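# Move the LB bottle from fridge bin to bench

## Task

Look at the two bottles in the refrigerator's bin. If one carries the letters LB, lift it out and set it upright on the bench, keep the other bottle upright inside the refrigerator, and close the refrigerator door. If neither bottle is marked LB, take nothing out, close the door, and press the CALL key on the operator panel until it latches down. A call made in error cannot be reversed.

## Robot and tools

Robot: two six-joint arms, left_arm and right_arm, each carried on its own carriage (left_rail and right_rail) along one shared floor track. Each arm ends in a two-finger gripper. The fingers on left_arm's gripper can fold when pushed, so a part held deep toward the palm may slip or be squeezed unpredictably. Grip with the outer quarter of its pads, and do not press its fingertips into surfaces. right_arm's fingers are rigid.

Scene frame, in metres: z = 0 is the table top and +z is up. +x is the direction the arms face, and +y is toward their left. The track lies along y at x = 0, with y = 0 at its middle. The table starts at x = 0.17. left_rail is always the carriage on the +y side. Each arm base sits at x = 0, z = 0.04, with y equal to its carriage's position_m. end_effector_position is the point between the closed pads. The fingers point along the gripper's +z axis and close along its y axis.

execute_actions takes {"actions": [one action]} and an optional cameras list. An empty actions list sends nothing and returns images. An action can hold "rows", "steps", "until", and commands for left_rail or right_rail.
- rows: up to 15 rows. Each row lasts one control step of 1/30 s. Every row has 18 numbers in [-1, 1], covering both arms even if only one moves. The first nine are left_arm: six joint values (shoulder pan, shoulder lift, elbow, wrist 1, wrist 2, wrist 3), then gripper position, force_limit, speed. The last nine are the same for right_arm.
- Joint values are offsets from the Joint targets reported at the start of the call, not from the previous row. Sending the same offset again moves the arm further. Scale: 1.0 equals 1.481 rad for shoulder pan and lift, and 2.222 rad for the elbow and the three wrists. Stated joint ranges are ±6.283 rad, except the elbow at ±3.142. A request more than 0.010 rad beyond a range is refused.
- Gripper numbers are absolute commands. position +1 is fully open (140 mm), about -0.8 is where the pads meet, and -1 closes until blocked. force_limit ranges from -1 (about 14 N) to +1 (about 58 N). speed runs from -1 (about 30 mm/s) to +1 (about 250 mm/s). A faster close grips harder. To leave a gripper unchanged, repeat its last three numbers, because 0 is itself a command.
- steps: 1 to 450, default 15, and at least one per row. After the last row the arm keeps heading to that row's target.
- until: ends the action early, based on rail fields only. Example: {"right_rail": {"position_status": ["!=", "moving"]}}. Numbers need a comparison. {"all": {"status": "ended"}} and {"any": {"status": "ended"}} are also allowed.
- Rail commands are absolute places to stand. position_m is -0.8 to 1.5 for left_rail and -1.5 to 0.8 for right_rail. speed_m_s is 0.01 to 1, and acceleration_factor is 0.1 to 1. {"stop": true} brakes a carriage. Keep the carriages at least 0.78 m apart. Wait for a carriage to arrive before aiming its gripper at a point.

move: target is one 18-number row, or a list of up to 15 rows, laid out as above. Every row's joint values are offsets from the same starting Joint targets. speed is in rad/s for the joint with the farthest to travel: 0.01 to 3.14, default 0.5. blend is a corner radius in rad. stop_force is 4 to 120 N and ends an arm's path on contact; pair it with a slow speed. zero defaults to true and resets the contact reference first. blocking=false returns early. The result adds a "move:" line reading done, off_target, moving, held or fault. While a move runs, rows are refused; use wait or stop.

wait: seconds 0 to 10. The arms hold their last command.
stop: brakes a running move. It does not stop the carriages.
zoom_image: camera plus region [x0, y0, x1, y1] in that camera's pixels, at most 504 by 504.
zero_wrist_force: arm is "left_arm" or "right_arm". It re-zeroes that arm's force sensor.
read_manual: returns licence texts only.
finished_scene: ends the scene permanently.

Cameras: cam_high, cam_bench_left, cam_bench_mid, cam_bench_right, cam_left_wrist, cam_right_wrist, each 672x504.

Results: Joint positions and Joint velocities come in one block per arm, starting with the rail (m) and then six joints (rad). Joint targets shows the commanded angles, which are the basis for the next offsets. Each gripper's end_effector_position, quaternion and velocities are given in the scene frame. object_status reads 0 moving, 1 blocked while opening, 2 blocked while closing (a grip), or 3 reached the position or pads met. position_measured is in counts: 3 is open and 230 is pads met. Wrist force and torque are in the gripper's own axes. Also watch for "joint command not followed" (clearance check), "joint sent to its limit", MOTOR HOT, fault lines, and rail position_status (moving, done, contact_stop, time_out, stopped_with_arm, stopped_for_other_arm, stopped_for_other_carriage).

Avoid: dropping the bottle or releasing it while it moves; knocking the standing bottle over; anything falling off the table or onto the track; letting the two arms or grippers touch; hard hits on the fridge, door or panel. Force faults start near 150 N and trip on joint torque limits (wrist joints 47.5 N m); either one stops the arm for 10 s. Holding a weight far out heats the motors. Use gentle, slow approaches with stop_force when pushing the door or the CALL key.

Each tool is called after "Emit:" as name([rows], argument=value, ...), one row to a line, values as JSON.

## Session

Emit:
execute_actions(actions=[])

Scene clock: 0.00 s.
left_arm: end_effector_position=(+0.3563, +1.4026, +0.5790) position_measured=3 object_status=3 end_effector_quat_wxyz=(+0.000, +0.000, +1.000, +0.000) | right_arm: end_effector_position=(+0.3563, -1.3054, +0.5790) position_measured=3 object_status=3 end_effector_quat_wxyz=(+0.000, +0.000, +1.000, +0.000)
Joint positions: left_arm=[1.324 -0.281 -2.157 1.821 -1.235 -1.571 -0.28] | right_arm=[-1.384 -0.281 -2.157 1.821 -1.235 -1.571 -0.28]
Joint velocities: within noise
Joint torques (N m): no reading
Wrist force (N): no reading
Wrist torque (N m): no reading
Wrist force, peak (N): no reading
Joint targets: left_arm=[1.324 -0.281 -2.157 1.821 -1.235 -1.571 -0.280] | right_arm=[-1.384 -0.281 -2.157 1.821 -1.235 -1.571 -0.280]
Tool commands: left_gripper/position=+1.0 left_gripper/force_limit=+1.0 left_gripper/speed=+1.0 right_gripper/position=+1.0 right_gripper/force_limit=+1.0 right_gripper/speed=+1.0
left_rail: position_m=1.324 position_status=done
right_rail: position_m=-1.384 position_status=done

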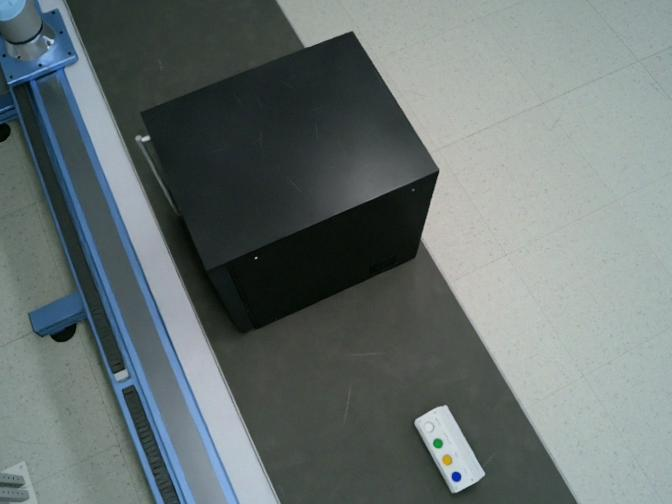

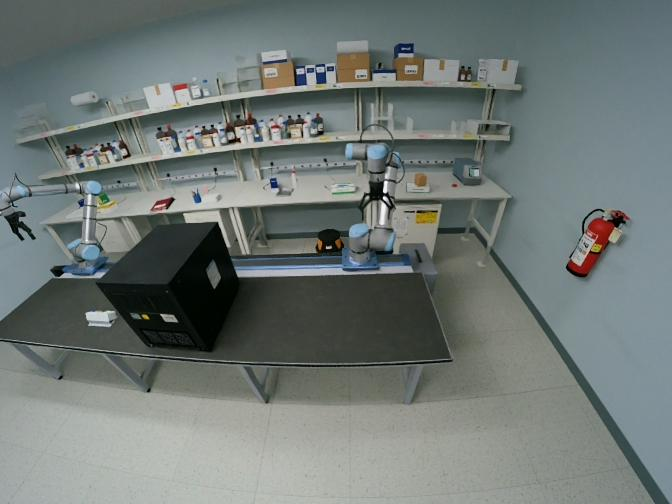

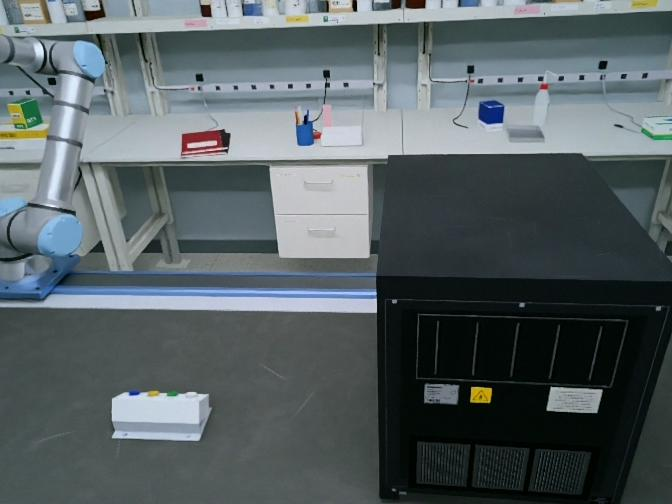

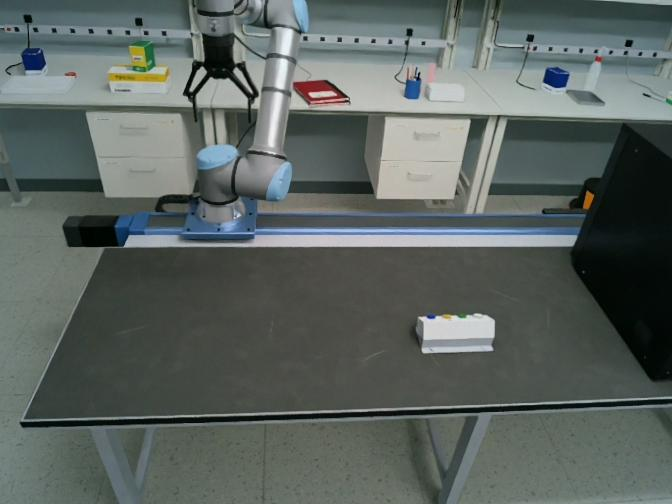

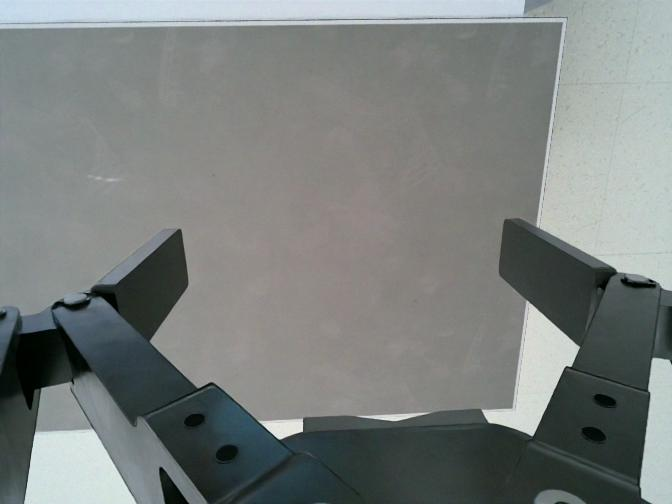

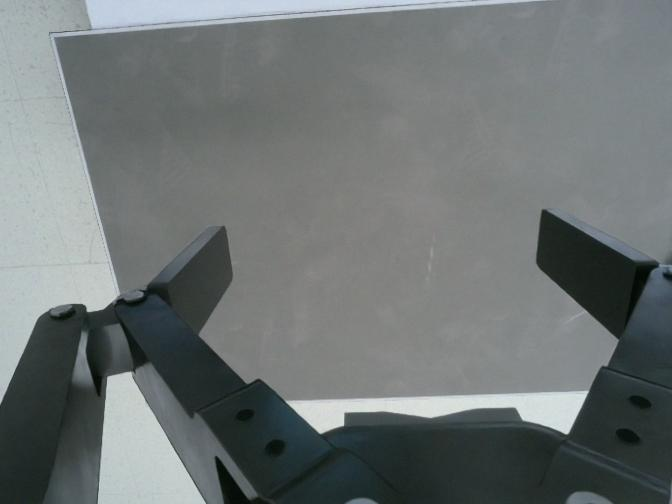

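Emit:
zoom_image(camera="cam_high", region=[100, 90, 270, 340])

Emit:
zoom_image(camera="cam_bench_left", region=[80, 210, 260, 360])

Scaled by 2.016 from the camera's 672x504 image, which has a finer 960x720 frame.

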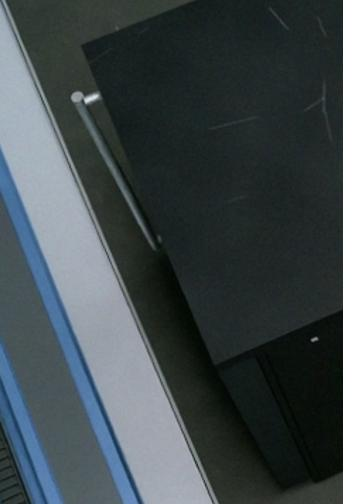

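Scaled by 2.800 from the camera's 672x504 image, which has a finer 960x720 frame.

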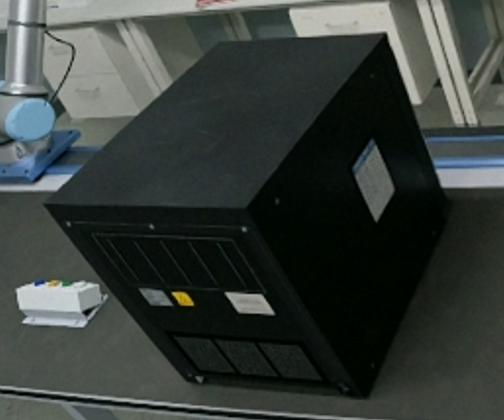

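Emit:
execute_actions([
  {"left_rail":{"position_m":1.2},"steps":90,"until":{"left_rail":{"position_status":["!=","moving"]}}},
])

Emit:
move(target=[-1,0.369,0.215,0.246,0.687,0.126,1,1,1,0,0,0,0,0,0,1,1,1], speed=1.0)

Emit:
move(target=[-0.431,0,0,0,0,0,1,1,1,0,0,0,0,0,0,1,1,1], speed=1.0, cameras=["cam_left_wrist","cam_high"])

Scene clock: 7.80 s.
left_arm: end_effector_position=(+0.3563, +1.2786, +0.5790) position_measured=3 object_status=3 end_effector_quat_wxyz=(+0.000, +0.000, +1.000, +0.000) | right_arm: end_effector_position=(+0.3563, -1.3054, +0.5790) position_measured=3 object_status=3 end_effector_quat_wxyz=(+0.000, +0.000, +1.000, +0.000)
Joint positions: left_arm=[1.2 -0.281 -2.157 1.821 -1.235 -1.571 -0.28] | right_arm=[-1.384 -0.281 -2.157 1.821 -1.235 -1.571 -0.281]
Joint torques (N m): left_arm=[-1.62 -0.46 -51.03 -4.38 0.36 -0.19] | right_arm=[-3.48 1.45 -50.51 -4.77 0.27 0.4]
Wrist force (N): left_arm=[0.1 -0.3 -0.2] | right_arm=[-0.7 -0.8 -0.2]
Wrist torque (N m): left_arm=[-0.07 -0.01 0.00] | right_arm=[-0.18 0.15 0.00]
Wrist force, peak (N): left_arm=[-0.1 1.7 -0.1] | right_arm=[-0.9 -1.0 0.0]
Joint targets: left_arm=[1.200 -0.281 -2.157 1.821 -1.235 -1.571 -0.280] | right_arm=[-1.384 -0.281 -2.157 1.821 -1.235 -1.571 -0.280]
Tool commands: left_gripper/position=+1.0 left_gripper/force_limit=+1.0 left_gripper/speed=+1.0 right_gripper/position=+1.0 right_gripper/force_limit=+1.0 right_gripper/speed=+1.0
left_rail: position_m=1.200 position_status=done
right_rail: position_m=-1.384 position_status=done

Scene clock: 10.10 s.
left_arm: end_effector_position=(+0.4288, +0.7076, +0.3500) position_measured=3 object_status=3 end_effector_quat_wxyz=(+0.052, +0.705, -0.051, +0.705) | right_arm: end_effector_position=(+0.3563, -1.3054, +0.5790) position_measured=3 object_status=3 end_effector_quat_wxyz=(+0.000, +0.000, +1.000, +0.000)
Joint positions: left_arm=[1.2 -1.762 -1.61 2.299 -0.688 -0.044 -0.001] | right_arm=[-1.384 -0.281 -2.157 1.821 -1.235 -1.571 -0.281]
Joint torques (N m): left_arm=[-12.92 -20.32 -27.37 3.55 2.63 4.04] | right_arm=[-2.52 1.88 -50.95 -4.72 -0.08 0.4]
Wrist force (N): left_arm=[0.6 0.9 0.4] | right_arm=[-0.3 -0.7 -0.1]
Wrist torque (N m): left_arm=[0.02 -0.21 0.24] | right_arm=[-0.17 0.06 0.00]
Wrist force, peak (N): left_arm=[-1.9 3.7 -2.6] | right_arm=[-0.9 -0.8 0.2]
Joint targets: left_arm=[1.200 -1.762 -1.610 2.299 -0.688 -0.044 -0.001] | right_arm=[-1.384 -0.281 -2.157 1.821 -1.235 -1.571 -0.280]
left_rail: position_m=1.200 position_status=done
right_rail: position_m=-1.384 position_status=done
move: done

Scene clock: 11.50 s.
left_arm: end_effector_position=(+0.0509, +0.5491, +0.3499) position_measured=3 object_status=3 end_effector_quat_wxyz=(+0.271, +0.653, -0.270, +0.653) | right_arm: end_effector_position=(+0.3563, -1.3054, +0.5790) position_measured=3 object_status=3 end_effector_quat_wxyz=(+0.000, +0.000, +1.000, +0.000)
Joint positions: left_arm=[1.2 -2.4 -1.61 2.299 -0.688 -0.044 -0.001] | right_arm=[-1.384 -0.281 -2.157 1.821 -1.235 -1.571 -0.281]
Joint torques (N m): left_arm=[-12.65 -29.36 -39.1 1.18 0.53 3.74] | right_arm=[-1.88 1.81 -50.87 -4.43 0 0.24]
Wrist force (N): left_arm=[0.6 1.1 0.3] | right_arm=[-0.5 -0.6 -0.3]
Wrist torque (N m): left_arm=[0.10 -0.26 0.27] | right_arm=[-0.13 0.11 0.01]
Wrist force, peak (N): left_arm=[0.5 3.7 -2.7] | right_arm=[-0.7 -0.9 -0.3]
Joint targets: left_arm=[1.200 -2.400 -1.610 2.299 -0.688 -0.044 -0.001] | right_arm=[-1.384 -0.281 -2.157 1.821 -1.235 -1.571 -0.280]
left_rail: position_m=1.200 position_status=done
right_rail: position_m=-1.384 position_status=done
move: done
camera_calibration:
cam_left_wrist: T_world_to_cam=[[-0.742287, -0.669881, -0.0164199, 0.418193], [-0.216494, 0.26294, -0.940209, 0.192118], [0.634146, -0.69435, -0.340202, 0.65298], [0, 0, 0, 1]] pos_world=[-0.0620732, 0.683021, 0.409643]
Images, in order (width x height): cam_high 672x504, cam_left_wrist 672x504.

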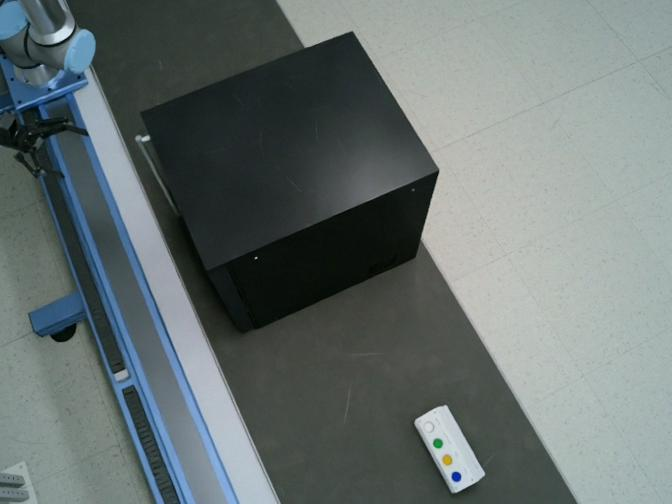

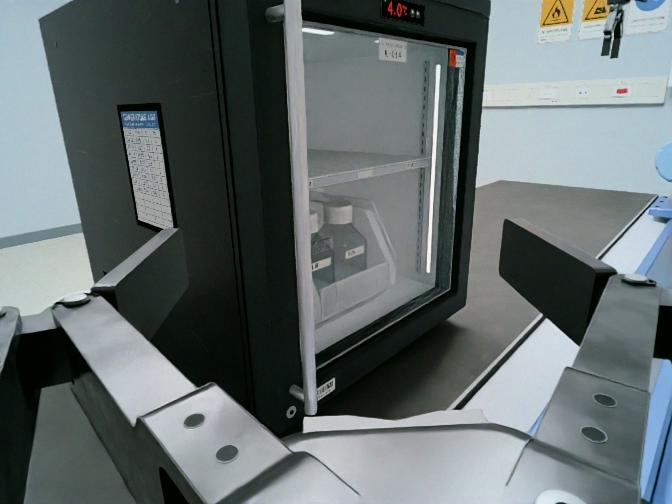

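Emit:
zoom_image(camera="cam_left_wrist", region=[280, 170, 430, 340])

Emit:
zoom_image(camera="cam_left_wrist", region=[220, 0, 490, 430])

Scaled by 2.965 from the camera's 672x504 image, which has a finer 960x720 frame.

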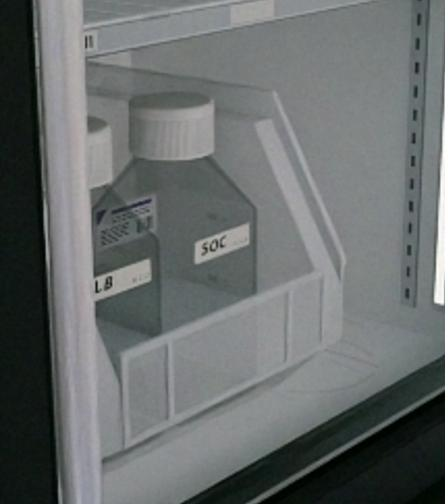

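Scaled by 1.172 from the camera's 672x504 image, which has a finer 960x720 frame.

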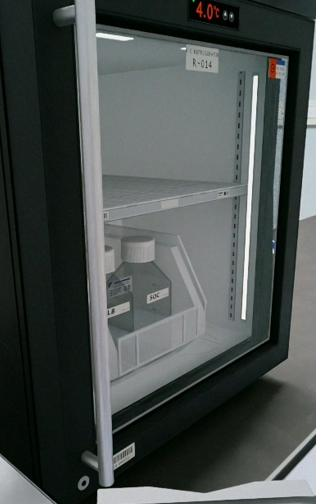

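Emit:
move(target=[0.21,0.2917,-0.1697,-0.0252,-0.0563,0,0,0,0,0,0,0,0,0,0,1,1,1], speed=0.8, cameras=["cam_left_wrist","cam_high"])

Scene clock: 14.93 s.
left_arm: end_effector_position=(+0.1466, +0.4281, +0.2801) position_measured=129 object_status=3 end_effector_quat_wxyz=(+0.123, +0.697, -0.122, +0.696) | right_arm: end_effector_position=(+0.3563, -1.3054, +0.5790) position_measured=3 object_status=3 end_effector_quat_wxyz=(+0.000, +0.000, +1.000, +0.000)
Joint positions: left_arm=[1.2 -2.089 -1.178 1.922 -0.744 -0.169 -0.001] | right_arm=[-1.384 -0.281 -2.157 1.821 -1.235 -1.571 -0.281]
Joint torques (N m): left_arm=[7.15 -54.72 -47.44 -1.87 -2.25 3.62] | right_arm=[-2.11 1.45 -50.56 -4.89 0.11 0.35]
Wrist force (N): left_arm=[0.1 1.2 0.8] | right_arm=[-0.4 -0.6 -0.3]
Wrist torque (N m): left_arm=[0.10 -0.15 0.23] | right_arm=[-0.15 0.08 0.00]
Wrist force, peak (N): left_arm=[-1.7 3.3 3.0] | right_arm=[-0.6 -1.0 0.6]
Joint targets: left_arm=[1.200 -2.089 -1.178 1.922 -0.744 -0.169 -0.001] | right_arm=[-1.384 -0.281 -2.157 1.821 -1.235 -1.571 -0.280]
left_rail: position_m=1.200 position_status=done
right_rail: position_m=-1.384 position_status=done
move: done
camera_calibration:
cam_left_wrist: T_world_to_cam=[[-0.390256, -0.920578, -0.0153827, 0.462432], [-0.307708, 0.146156, -0.940188, 0.242349], [0.867765, -0.362181, -0.340308, 0.308173], [0, 0, 0, 1]] pos_world=[-0.0123821, 0.501898, 0.339841]
Images, in order (width x height): cam_high 672x504, cam_left_wrist 672x504.

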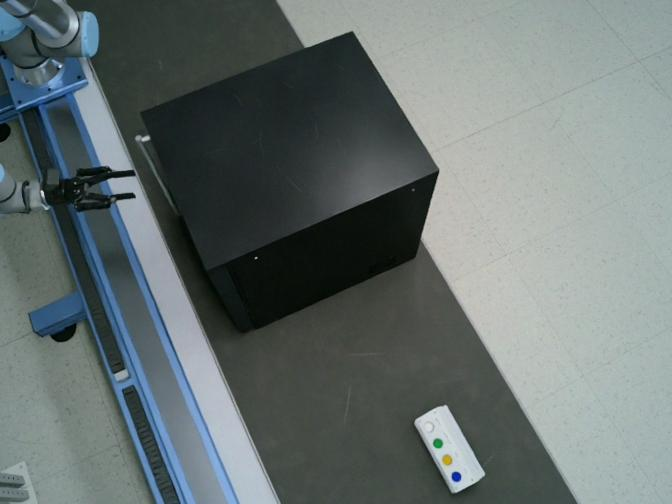

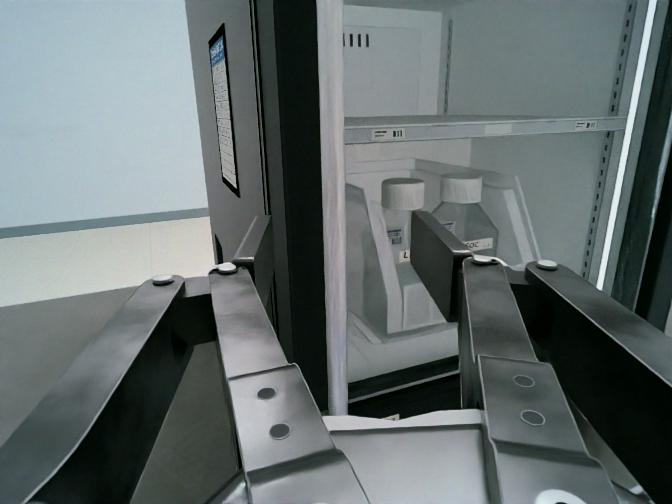

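Emit:
move(target=[0.0851,0.0096,-0.0105,0.0041,0.0566,0,0,0,0,0,0,0,0,0,0,1,1,1], speed=0.15, stop_force=15, cameras=["cam_left_wrist","cam_high"])

Emit:
zoom_image(camera="cam_high", region=[40, 90, 240, 240])

Scene clock: 17.67 s.
left_arm: end_effector_position=(+0.2260, +0.4009, +0.2805) position_measured=129 object_status=3 end_effector_quat_wxyz=(+0.123, +0.696, -0.122, +0.696) | right_arm: end_effector_position=(+0.3563, -1.3054, +0.5790) position_measured=3 object_status=3 end_effector_quat_wxyz=(+0.000, +0.000, +1.000, +0.000)
Joint positions: left_arm=[1.2 -1.963 -1.164 1.898 -0.735 -0.044 -0.001] | right_arm=[-1.384 -0.281 -2.157 1.821 -1.235 -1.571 -0.281]
Joint torques (N m): left_arm=[9.47 -56.99 -48.83 3.39 2.58 3.37] | right_arm=[-1.65 1 -51.59 -5.02 -0.32 0.61]
Wrist force (N): left_arm=[-0.1 0.9 1.2] | right_arm=[-0.2 -0.7 0.2]
Wrist torque (N m): left_arm=[-0.01 -0.12 0.22] | right_arm=[-0.15 0.04 0.00]
Wrist force, peak (N): left_arm=[0.1 0.8 2.5] | right_arm=[-0.5 -1.1 0.3]
Joint targets: left_arm=[1.200 -1.963 -1.164 1.898 -0.735 -0.044 -0.001] | right_arm=[-1.384 -0.281 -2.157 1.821 -1.235 -1.571 -0.280]
left_rail: position_m=1.200 position_status=done
right_rail: position_m=-1.384 position_status=done
move: done
camera_calibration:
cam_left_wrist: T_world_to_cam=[[-0.389731, -0.9208, -0.015377, 0.468399], [-0.307713, 0.145942, -0.94022, 0.27129], [0.867999, -0.361701, -0.34022, 0.229163], [0, 0, 0, 1]] pos_world=[0.0671158, 0.474598, 0.34024]
Images, in order (width x height): cam_high 672x504, cam_left_wrist 672x504.

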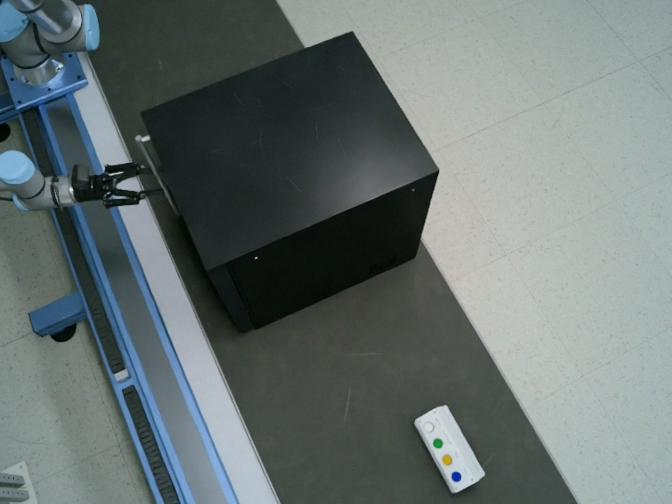

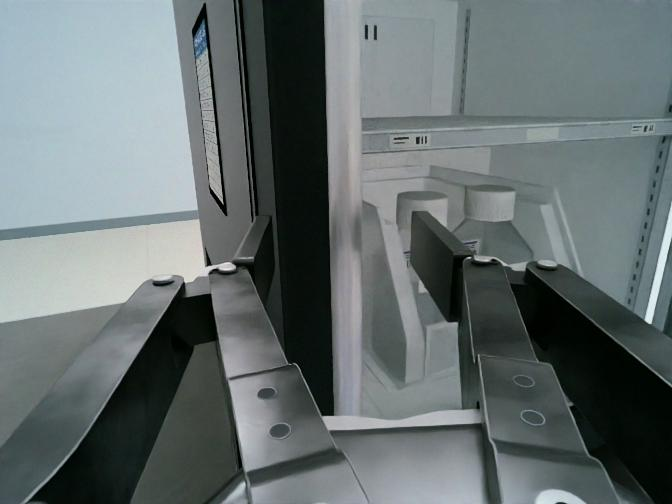

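Scaled by 2.520 from the camera's 672x504 image, which has a finer 960x720 frame.

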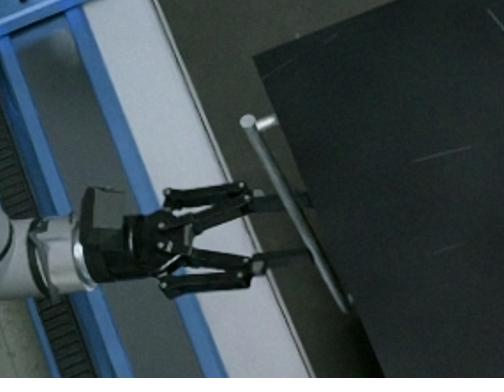

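Emit:
move(target=[0.0043,0.0005,-0.0005,0.0002,0.0028,0,0,0,0,0,0,0,0,0,0,1,1,1], speed=0.1, stop_force=15)

Emit:
execute_actions([
  {"rows":[[0,0,0,0,0,0,-1,1,-0.8,0,0,0,0,0,0,1,1,1]],"steps":75},
], cameras=["cam_left_wrist"])

Scene clock: 34.47 s.
left_arm: end_effector_position=(+0.2302, +0.3998, +0.2805) position_measured=129 object_status=3 end_effector_quat_wxyz=(+0.123, +0.696, -0.122, +0.696) | right_arm: end_effector_position=(+0.3563, -1.3054, +0.5790) position_measured=3 object_status=3 end_effector_quat_wxyz=(+0.000, +0.000, +1.000, +0.000)
Joint positions: left_arm=[1.2 -1.957 -1.163 1.897 -0.735 -0.037 -0.001] | right_arm=[-1.384 -0.281 -2.157 1.821 -1.235 -1.571 -0.281]
Joint torques (N m): left_arm=[9 -57.02 -48.86 3.13 2.48 3] | right_arm=[-2.18 3.3 -52.22 -4.33 0.05 0.71]
Wrist force (N): left_arm=[0.2 1.1 0.8] | right_arm=[0.2 -0.5 -0.3]
Wrist torque (N m): left_arm=[0.04 -0.17 0.22] | right_arm=[-0.11 -0.04 0.00]
Wrist force, peak (N): left_arm=[0.2 1.3 1.4] | right_arm=[-0.5 -1.2 0.0]
Joint targets: left_arm=[1.200 -1.957 -1.163 1.897 -0.735 -0.037 -0.001] | right_arm=[-1.384 -0.281 -2.157 1.821 -1.235 -1.571 -0.280]
left_rail: position_m=1.200 position_status=done
right_rail: position_m=-1.384 position_status=done
move: done

Scene clock: 37.17 s.
left_arm: end_effector_position=(+0.2302, +0.3998, +0.2805) position_measured=212 object_status=2 end_effector_quat_wxyz=(+0.123, +0.696, -0.122, +0.696) | right_arm: end_effector_position=(+0.3563, -1.3054, +0.5790) position_measured=3 object_status=3 end_effector_quat_wxyz=(+0.000, +0.000, +1.000, +0.000)
Joint positions: left_arm=[1.2 -1.957 -1.163 1.897 -0.735 -0.037 -0.001] | right_arm=[-1.384 -0.281 -2.157 1.821 -1.235 -1.571 -0.281]
Joint torques (N m): left_arm=[10.72 -88.19 -8.53 3.4 -16.38 3.08] | right_arm=[-2.5 2.36 -51.55 -4.56 0.13 0.47]
Wrist force (N): left_arm=[-6.1 38.9 6.6] | right_arm=[-0.4 -0.3 -0.2]
Wrist torque (N m): left_arm=[-0.57 -0.35 0.18] | right_arm=[-0.07 0.09 0.00]
Wrist force, peak (N): left_arm=[-6.7 39.5 6.3] | right_arm=[-0.2 -1.4 -0.3]
Joint targets: left_arm=[1.200 -1.957 -1.163 1.897 -0.735 -0.037 -0.001] | right_arm=[-1.384 -0.281 -2.157 1.821 -1.235 -1.571 -0.280]
left_rail: position_m=1.200 position_status=done
right_rail: position_m=-1.384 position_status=done
camera_calibration:
cam_left_wrist: T_world_to_cam=[[-0.389616, -0.920848, -0.0154183, 0.46901], [-0.307702, 0.145933, -0.940225, 0.272623], [0.868055, -0.361583, -0.340204, 0.225107], [0, 0, 0, 1]] pos_world=[0.0712154, 0.473497, 0.34014]
Images, in order (width x height): cam_left_wrist 672x504.

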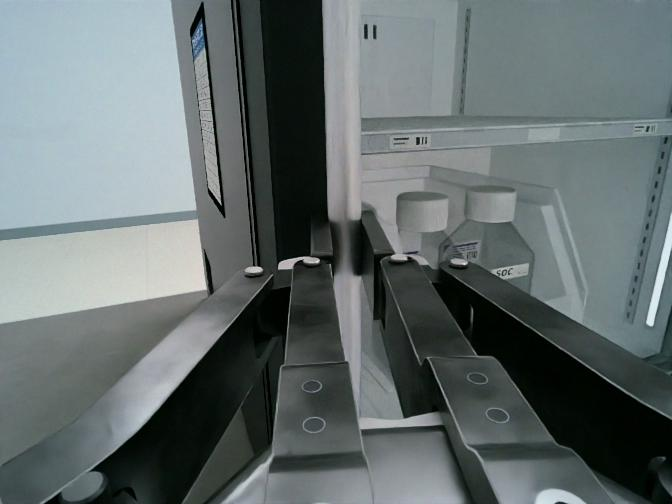

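Emit:
move([
  [-0.0558,0.028,-0.0298,0.0117,-0.0372,0,-1,1,-0.8,0,0,0,0,0,0,1,1,1],
  [-0.0962,0.0704,-0.0764,0.0299,-0.0642,0,-1,1,-0.8,0,0,0,0,0,0,1,1,1],
], speed=0.1, blend=[0.03,0], cameras=["cam_left_wrist","cam_high"])

Scene clock: 48.73 s.
left_arm: end_effector_position=(+0.1935, +0.3908, +0.2802) position_measured=212 object_status=2 end_effector_quat_wxyz=(+0.121, +0.697, -0.122, +0.697) | right_arm: end_effector_position=(+0.3563, -1.3054, +0.5790) position_measured=3 object_status=3 end_effector_quat_wxyz=(+0.000, +0.000, +1.000, +0.000)
Joint positions: left_arm=[1.2 -2.001 -1.141 1.863 -0.72 -0.086 -0.001] | right_arm=[-1.384 -0.281 -2.157 1.821 -1.235 -1.571 -0.281]
Joint torques (N m): left_arm=[2.03 -72.74 -57.31 -5.03 25.33 -0.29] | right_arm=[-3.37 1.96 -52.13 -4.51 -0.32 1.09]
Wrist force (N): left_arm=[13.8 -74.9 -40.9] | right_arm=[-0.5 -1.0 0.2]
Wrist torque (N m): left_arm=[1.35 0.28 -0.02] | right_arm=[-0.23 0.12 -0.01]
Wrist force, peak (N): left_arm=[32.0 -140.2 -74.8] | right_arm=[-0.6 -1.1 0.2]
Joint targets: left_arm=[1.200 -2.001 -1.141 1.863 -0.720 -0.086 -0.001] | right_arm=[-1.384 -0.281 -2.157 1.821 -1.235 -1.571 -0.280]
Tool commands: left_gripper/position=-1.0 left_gripper/force_limit=+1.0 left_gripper/speed=-0.796078 right_gripper/position=+1.0 right_gripper/force_limit=+1.0 right_gripper/speed=+1.0
TORQUE FAULT: the external load on joint 6 (wrist 2) of the left arm reached its load limit, and that arm stopped for 10 seconds. A torque fault puts only its own arm into a fault stop. That arm's remaining commands of this call were not run. That arm's target is now where it stood when the stop ended, not its last command. That arm keeps its grip as last carried out and accepts commands again: back off and push less far. That arm stops again whenever a joint's load reaches its limit.
left_rail: position_m=1.200 position_status=done
right_rail: position_m=-1.384 position_status=done
move: fault (left_arm); path passed 0 of 2 targets; left_arm: the elbow is farthest, 0.136 rad from its target
camera_calibration:
cam_left_wrist: T_world_to_cam=[[-0.38549, -0.922526, -0.0185061, 0.447204], [-0.307162, 0.147213, -0.940202, 0.261833], [0.870085, -0.356754, -0.340114, 0.251376], [0, 0, 0, 1]] pos_world=[0.0340994, 0.463691, 0.339949]
Images, in order (width x height): cam_high 672x504, cam_left_wrist 672x504.

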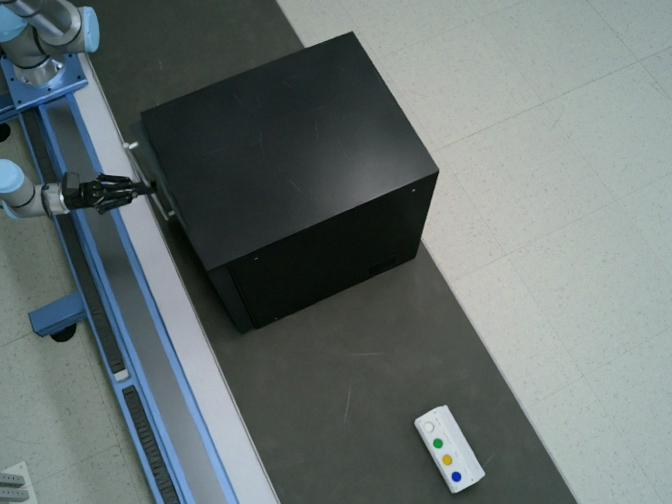

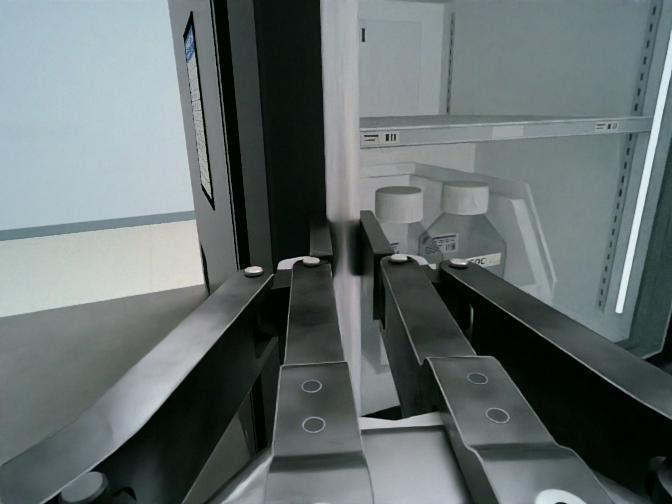

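Emit:
execute_actions([
  {"rows":[[0,0,0,0,0,0,-0.4,-1,-1,0,0,0,0,0,0,1,1,1]],"steps":45},
], cameras=["cam_left_wrist","cam_high"])

Scene clock: 51.37 s.
left_arm: end_effector_position=(+0.1935, +0.3908, +0.2802) position_measured=179 object_status=3 end_effector_quat_wxyz=(+0.120, +0.697, -0.122, +0.697) | right_arm: end_effector_position=(+0.3563, -1.3054, +0.5790) position_measured=3 object_status=3 end_effector_quat_wxyz=(+0.000, +0.000, +1.000, +0.000)
Joint positions: left_arm=[1.2 -2.001 -1.141 1.863 -0.72 -0.086 -0.001] | right_arm=[-1.384 -0.281 -2.157 1.821 -1.235 -1.571 -0.281]
Joint torques (N m): left_arm=[-2.14 -64.89 -35.29 0.3 3.79 0.13] | right_arm=[-2.3 0.95 -51.91 -4.77 0.16 1.21]
Wrist force (N): left_arm=[1.1 -7.0 1.3] | right_arm=[-0.4 -0.7 0.0]
Wrist torque (N m): left_arm=[-1.10 -0.45 0.25] | right_arm=[-0.16 0.10 0.00]
Wrist force, peak (N): left_arm=[15.6 -75.3 -40.5] | right_arm=[-1.1 -0.9 -0.6]
Joint targets: left_arm=[1.200 -2.001 -1.141 1.863 -0.720 -0.086 -0.001] | right_arm=[-1.384 -0.281 -2.157 1.821 -1.235 -1.571 -0.280]
left_rail: position_m=1.200 position_status=done
right_rail: position_m=-1.384 position_status=done
camera_calibration:
cam_left_wrist: T_world_to_cam=[[-0.38549, -0.922526, -0.0185061, 0.447204], [-0.307162, 0.147213, -0.940202, 0.261833], [0.870085, -0.356754, -0.340114, 0.251376], [0, 0, 0, 1]] pos_world=[0.0340994, 0.463691, 0.339949]
Images, in order (width x height): cam_high 672x504, cam_left_wrist 672x504.

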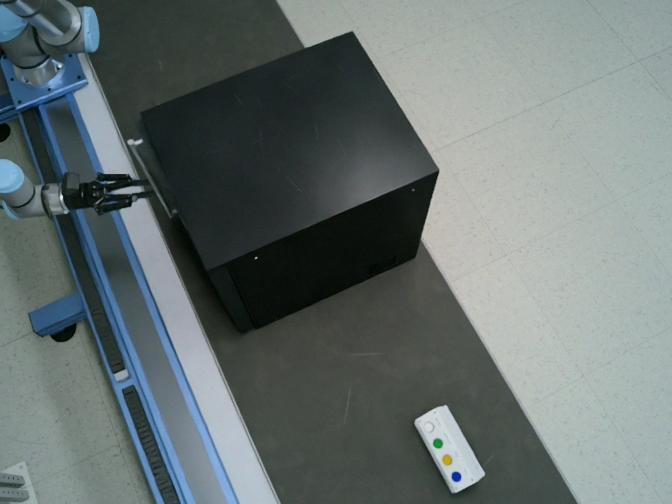

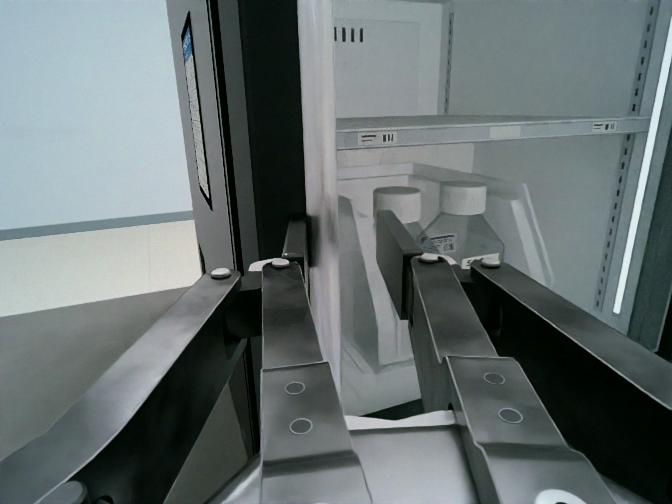

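Emit:
move(target=[0.0022,-0.0122,0.0125,-0.0052,0.0037,0,-0.4,-1,-1,0,0,0,0,0,0,1,1,1], speed=0.1, stop_force=20)

Emit:
execute_actions([
  {"rows":[[0,0,0,0,0,0,-1,-1,-1,0,0,0,0,0,0,1,1,1]],"steps":45},
], cameras=["cam_left_wrist"])

Scene clock: 54.57 s.
left_arm: end_effector_position=(+0.2008, +0.4012, +0.2805) position_measured=179 object_status=3 end_effector_quat_wxyz=(+0.123, +0.696, -0.123, +0.696) | right_arm: end_effector_position=(+0.3563, -1.3054, +0.5790) position_measured=3 object_status=3 end_effector_quat_wxyz=(+0.000, +0.000, +1.000, +0.000)
Joint positions: left_arm=[1.2 -1.998 -1.159 1.891 -0.731 -0.078 -0.001] | right_arm=[-1.384 -0.281 -2.157 1.821 -1.235 -1.571 -0.281]
Joint torques (N m): left_arm=[8.91 -84.89 -25.86 -2.89 2.69 -0.28] | right_arm=[-0.8 0.9 -52.66 -4.68 -0.3 1.29]
Wrist force (N): left_arm=[1.6 -4.6 1.8] | right_arm=[-0.3 -0.6 0.7]
Wrist torque (N m): left_arm=[-1.20 -0.56 0.25] | right_arm=[-0.14 0.06 0.00]
Wrist force, peak (N): left_arm=[1.3 -7.2 1.0] | right_arm=[-0.4 -1.2 0.0]
Joint targets: left_arm=[1.200 -1.998 -1.159 1.891 -0.731 -0.078 -0.001] | right_arm=[-1.384 -0.281 -2.157 1.821 -1.235 -1.571 -0.280]
left_rail: position_m=1.200 position_status=done
right_rail: position_m=-1.384 position_status=done
move: done

Scene clock: 56.27 s.
left_arm: end_effector_position=(+0.2008, +0.4012, +0.2805) position_measured=230 object_status=3 end_effector_quat_wxyz=(+0.123, +0.696, -0.123, +0.696) | right_arm: end_effector_position=(+0.3563, -1.3054, +0.5790) position_measured=3 object_status=3 end_effector_quat_wxyz=(+0.000, +0.000, +1.000, +0.000)
Joint positions: left_arm=[1.2 -1.998 -1.159 1.891 -0.731 -0.078 -0.001] | right_arm=[-1.384 -0.281 -2.157 1.821 -1.235 -1.571 -0.281]
Joint torques (N m): left_arm=[12.78 -84.4 -24.55 -2.64 2.46 -0.53] | right_arm=[-2.31 0.64 -53.11 -4.77 -0.02 1.06]
Wrist force (N): left_arm=[1.3 -4.5 1.8] | right_arm=[-0.5 -0.7 0.1]
Wrist torque (N m): left_arm=[-1.17 -0.48 0.24] | right_arm=[-0.15 0.10 0.00]
Wrist force, peak (N): left_arm=[1.7 -4.8 1.8] | right_arm=[-0.4 -1.3 -0.2]
Joint targets: left_arm=[1.200 -1.998 -1.159 1.891 -0.731 -0.078 -0.001] | right_arm=[-1.384 -0.281 -2.157 1.821 -1.235 -1.571 -0.280]
left_rail: position_m=1.200 position_status=done
right_rail: position_m=-1.384 position_status=done
camera_calibration:
cam_left_wrist: T_world_to_cam=[[-0.390101, -0.920622, -0.0166118, 0.459167], [-0.307209, 0.147141, -0.940198, 0.262866], [0.868011, -0.361669, -0.340224, 0.251217], [0, 0, 0, 1]] pos_world=[0.0418175, 0.474899, 0.340244]
Images, in order (width x height): cam_left_wrist 672x504.

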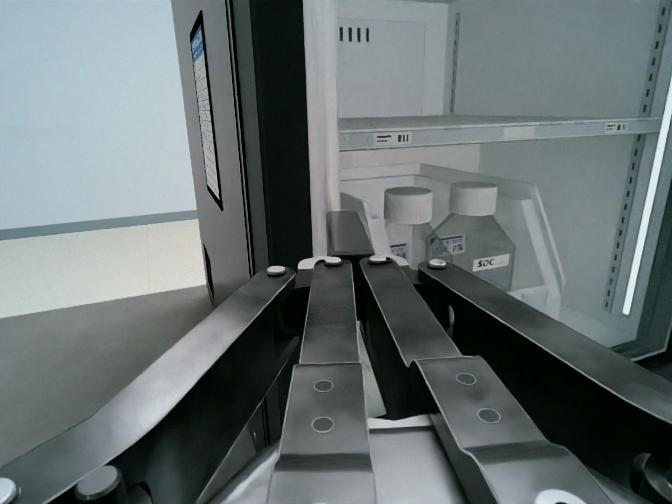

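Emit:
execute_actions([
  {"rows":[[0,0,0,0,0,0,-0.1,-1,0,0,0,0,0,0,0,1,1,1]],"steps":30},
], cameras=["cam_left_wrist","cam_high"])

Emit:
zoom_image(camera="cam_high", region=[100, 120, 220, 240])

Emit:
zoom_image(camera="cam_left_wrist", region=[200, 100, 440, 430])

Scene clock: 58.30 s.
left_arm: end_effector_position=(+0.2008, +0.4012, +0.2805) position_measured=141 object_status=3 end_effector_quat_wxyz=(+0.123, +0.696, -0.123, +0.696) | right_arm: end_effector_position=(+0.3563, -1.3054, +0.5790) position_measured=3 object_status=3 end_effector_quat_wxyz=(+0.000, +0.000, +1.000, +0.000)
Joint positions: left_arm=[1.2 -1.998 -1.159 1.891 -0.731 -0.078 -0.001] | right_arm=[-1.384 -0.281 -2.157 1.821 -1.235 -1.571 -0.281]
Joint torques (N m): left_arm=[10.27 -85.68 -25.85 -2.45 2.48 -0.16] | right_arm=[-3.71 0.71 -53.19 -4.78 -0.06 1]
Wrist force (N): left_arm=[1.2 -4.6 1.9] | right_arm=[-0.3 -0.8 0.0]
Wrist torque (N m): left_arm=[-1.20 -0.47 0.24] | right_arm=[-0.20 0.07 0.00]
Wrist force, peak (N): left_arm=[1.8 -4.6 2.1] | right_arm=[-0.2 -1.2 0.3]
Joint targets: left_arm=[1.200 -1.998 -1.159 1.891 -0.731 -0.078 -0.001] | right_arm=[-1.384 -0.281 -2.157 1.821 -1.235 -1.571 -0.280]
left_rail: position_m=1.200 position_status=done
right_rail: position_m=-1.384 position_status=done
camera_calibration:
cam_left_wrist: T_world_to_cam=[[-0.390101, -0.920622, -0.0166118, 0.459167], [-0.307209, 0.147141, -0.940198, 0.262866], [0.868011, -0.361669, -0.340224, 0.251217], [0, 0, 0, 1]] pos_world=[0.0418175, 0.474899, 0.340244]
Images, in order (width x height): cam_high 672x504, cam_left_wrist 672x504.

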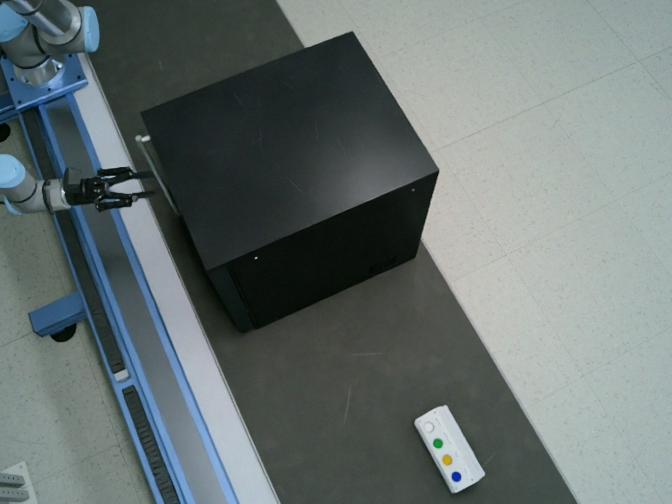

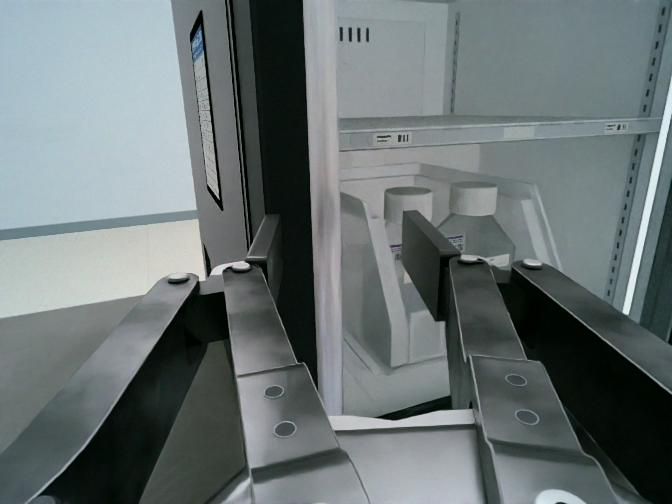

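Scaled by 4.200 from the camera's 672x504 image, which has a finer 960x720 frame.

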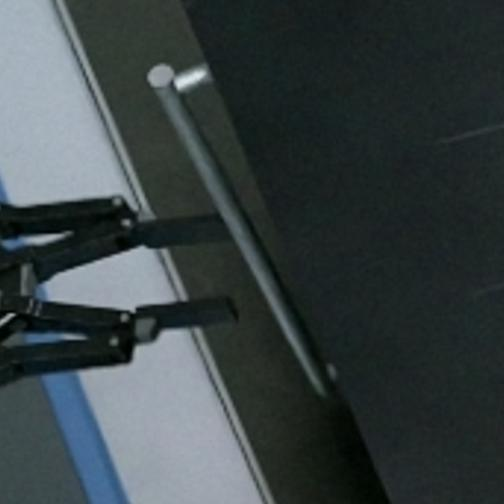

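Scaled by 1.527 from the camera's 672x504 image, which has a finer 960x720 frame.

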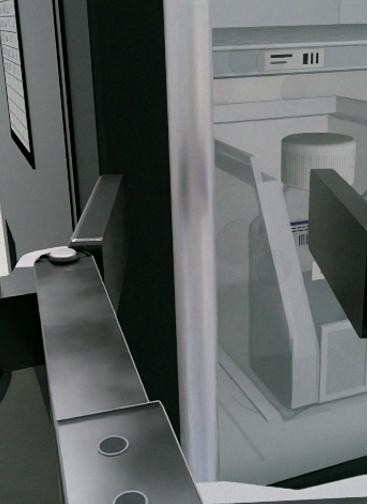

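Emit:
move(target=[-0.0614,-0.0128,0.014,-0.0059,-0.041,0,-0.1,-1,0,0,0,0,0,0,0,1,1,1], speed=0.3)

Emit:
execute_actions([
  {"left_rail":{"position_m":1.45},"steps":120,"until":{"left_rail":{"position_status":["!=","moving"]}}},
])

Emit:
move(target=[0.4824,-0.257,0.2232,-0.0519,0.8713,0,-0.42,-1,0,0,0,0,0,0,0,1,1,1], speed=0.9)

Emit:
execute_actions([
  {"left_rail":{"position_m":1.2,"speed_m_s":0.3},"steps":120,"until":{"left_rail":{"position_status":["!=","moving"]}}},
], cameras=["cam_left_wrist","cam_high"])

Emit:
zoom_image(camera="cam_left_wrist", region=[230, 150, 430, 430])

Scene clock: 61.73 s.
left_arm: end_effector_position=(+0.1470, +0.4281, +0.2799) position_measured=141 object_status=3 end_effector_quat_wxyz=(+0.123, +0.696, -0.122, +0.696) | right_arm: end_effector_position=(+0.3563, -1.3054, +0.5790) position_measured=3 object_status=3 end_effector_quat_wxyz=(+0.000, +0.000, +1.000, +0.000)
Joint positions: left_arm=[1.2 -2.089 -1.178 1.922 -0.744 -0.169 -0.001] | right_arm=[-1.384 -0.281 -2.157 1.821 -1.235 -1.571 -0.281]
Joint torques (N m): left_arm=[-10.36 -84.27 -25.44 -2.14 -2.26 -0.25] | right_arm=[-1.76 0.28 -54.28 -4.53 -0.03 1.31]
Wrist force (N): left_arm=[1.8 -4.8 1.5] | right_arm=[-0.4 -0.9 -0.4]
Wrist torque (N m): left_arm=[-1.22 -0.51 0.23] | right_arm=[-0.20 0.08 0.00]
Wrist force, peak (N): left_arm=[1.6 -4.6 3.0] | right_arm=[-0.5 -1.4 -0.2]
Joint targets: left_arm=[1.200 -2.089 -1.178 1.922 -0.744 -0.169 -0.001] | right_arm=[-1.384 -0.281 -2.157 1.821 -1.235 -1.571 -0.280]
left_rail: position_m=1.200 position_status=done
right_rail: position_m=-1.384 position_status=done
move: done

Scene clock: 63.40 s.
left_arm: end_effector_position=(+0.1469, +0.6781, +0.2799) position_measured=141 object_status=3 end_effector_quat_wxyz=(+0.123, +0.696, -0.122, +0.696) | right_arm: end_effector_position=(+0.3563, -1.3054, +0.5790) position_measured=3 object_status=3 end_effector_quat_wxyz=(+0.000, +0.000, +1.000, +0.000)
Joint positions: left_arm=[1.45 -2.089 -1.178 1.922 -0.744 -0.169 -0.001] | right_arm=[-1.384 -0.281 -2.157 1.821 -1.235 -1.571 -0.281]
Joint torques (N m): left_arm=[-8.63 -69.37 -38.58 -0.9 -0.4 -0.3] | right_arm=[-1.45 0.73 -53.4 -4.28 -0.34 1.39]
Wrist force (N): left_arm=[1.3 -4.4 1.6] | right_arm=[-0.1 -0.7 -0.4]
Wrist torque (N m): left_arm=[-1.14 -0.40 0.23] | right_arm=[-0.16 0.01 0.00]
Wrist force, peak (N): left_arm=[1.4 -5.6 1.7] | right_arm=[-0.6 -1.1 0.2]
Joint targets: left_arm=[1.450 -2.089 -1.178 1.922 -0.744 -0.169 -0.001] | right_arm=[-1.384 -0.281 -2.157 1.821 -1.235 -1.571 -0.280]
Tool commands: left_gripper/position=-0.1 left_gripper/force_limit=-1.0 left_gripper/speed=+0.0 right_gripper/position=+1.0 right_gripper/force_limit=+1.0 right_gripper/speed=+1.0
left_rail: position_m=1.450 position_status=done
right_rail: position_m=-1.384 position_status=done

Scene clock: 66.30 s.
left_arm: end_effector_position=(+0.2453, +0.7699, +0.2810) position_measured=182 object_status=3 end_effector_quat_wxyz=(+0.500, +0.500, -0.500, +0.500) | right_arm: end_effector_position=(+0.3563, -1.3054, +0.5790) position_measured=3 object_status=3 end_effector_quat_wxyz=(+0.000, +0.000, +1.000, +0.000)
Joint positions: left_arm=[1.45 -1.374 -1.559 2.418 -0.86 1.767 -0.001] | right_arm=[-1.384 -0.281 -2.157 1.821 -1.235 -1.571 -0.281]
Joint torques (N m): left_arm=[9.48 -48.06 -23.9 -5.19 2.49 0.29] | right_arm=[-2.22 2.7 -54.08 -4.54 -0.38 1.24]
Wrist force (N): left_arm=[1.6 -4.3 1.0] | right_arm=[-0.5 -0.5 0.0]
Wrist torque (N m): left_arm=[-1.14 -0.53 0.25] | right_arm=[-0.12 0.10 0.00]
Wrist force, peak (N): left_arm=[1.5 -5.0 1.6] | right_arm=[-0.6 -1.1 0.5]
Joint targets: left_arm=[1.450 -1.374 -1.559 2.418 -0.860 1.767 -0.001] | right_arm=[-1.384 -0.281 -2.157 1.821 -1.235 -1.571 -0.280]
left_rail: position_m=1.450 position_status=done
right_rail: position_m=-1.384 position_status=done
move: done

Scene clock: 68.00 s.
left_arm: end_effector_position=(+0.2453, +0.5200, +0.2810) position_measured=182 object_status=3 end_effector_quat_wxyz=(+0.500, +0.500, -0.500, +0.500) | right_arm: end_effector_position=(+0.3563, -1.3054, +0.5790) position_measured=3 object_status=3 end_effector_quat_wxyz=(+0.000, +0.000, +1.000, +0.000)
Joint positions: left_arm=[1.2 -1.374 -1.559 2.418 -0.86 1.767 -0.001] | right_arm=[-1.384 -0.281 -2.157 1.821 -1.235 -1.571 -0.281]
Joint torques (N m): left_arm=[-5.85 -32.91 -44.67 -4.15 0.56 -0.06] | right_arm=[-1.51 0.55 -53.72 -4.7 -0.38 1.52]
Wrist force (N): left_arm=[1.3 -4.5 1.2] | right_arm=[-0.3 -0.5 0.4]
Wrist torque (N m): left_arm=[-1.18 -0.48 0.25] | right_arm=[-0.12 0.07 0.00]
Wrist force, peak (N): left_arm=[2.0 -4.6 2.1] | right_arm=[-0.6 -1.1 0.2]
Joint targets: left_arm=[1.200 -1.374 -1.559 2.418 -0.860 1.767 -0.001] | right_arm=[-1.384 -0.281 -2.157 1.821 -1.235 -1.571 -0.280]
Tool commands: left_gripper/position=-0.42 left_gripper/force_limit=-1.0 left_gripper/speed=+0.0 right_gripper/position=+1.0 right_gripper/force_limit=+1.0 right_gripper/speed=+1.0
left_rail: position_m=1.200 speed_m_s=0.30 position_status=done
right_rail: position_m=-1.384 position_status=done
camera_calibration:
cam_left_wrist: T_world_to_cam=[[-0.998552, 0.0511974, -0.0165092, 0.229819], [0.0328909, 0.338231, -0.940488, 0.0767992], [-0.0425666, -0.939669, -0.339425, 0.779312], [0, 0, 0, 1]] pos_world=[0.260133, 0.694553, 0.340541]
Images, in order (width x height): cam_high 672x504, cam_left_wrist 672x504.

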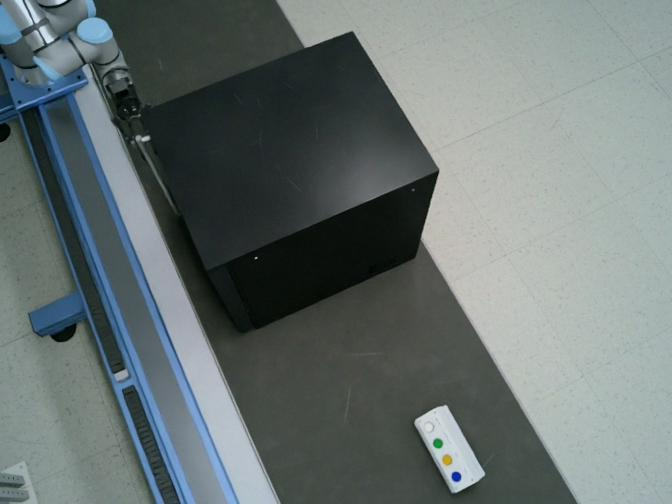

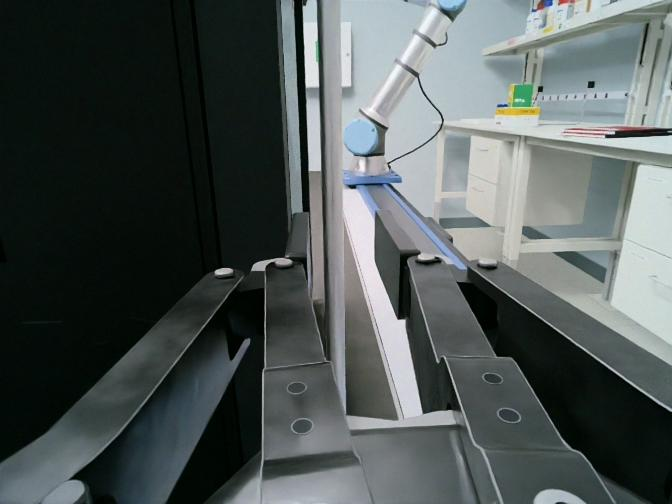

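Scaled by 1.800 from the camera's 672x504 image, which has a finer 960x720 frame.

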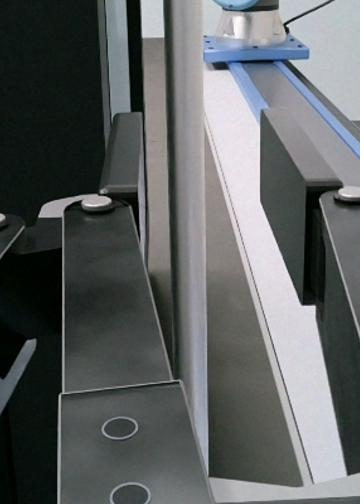

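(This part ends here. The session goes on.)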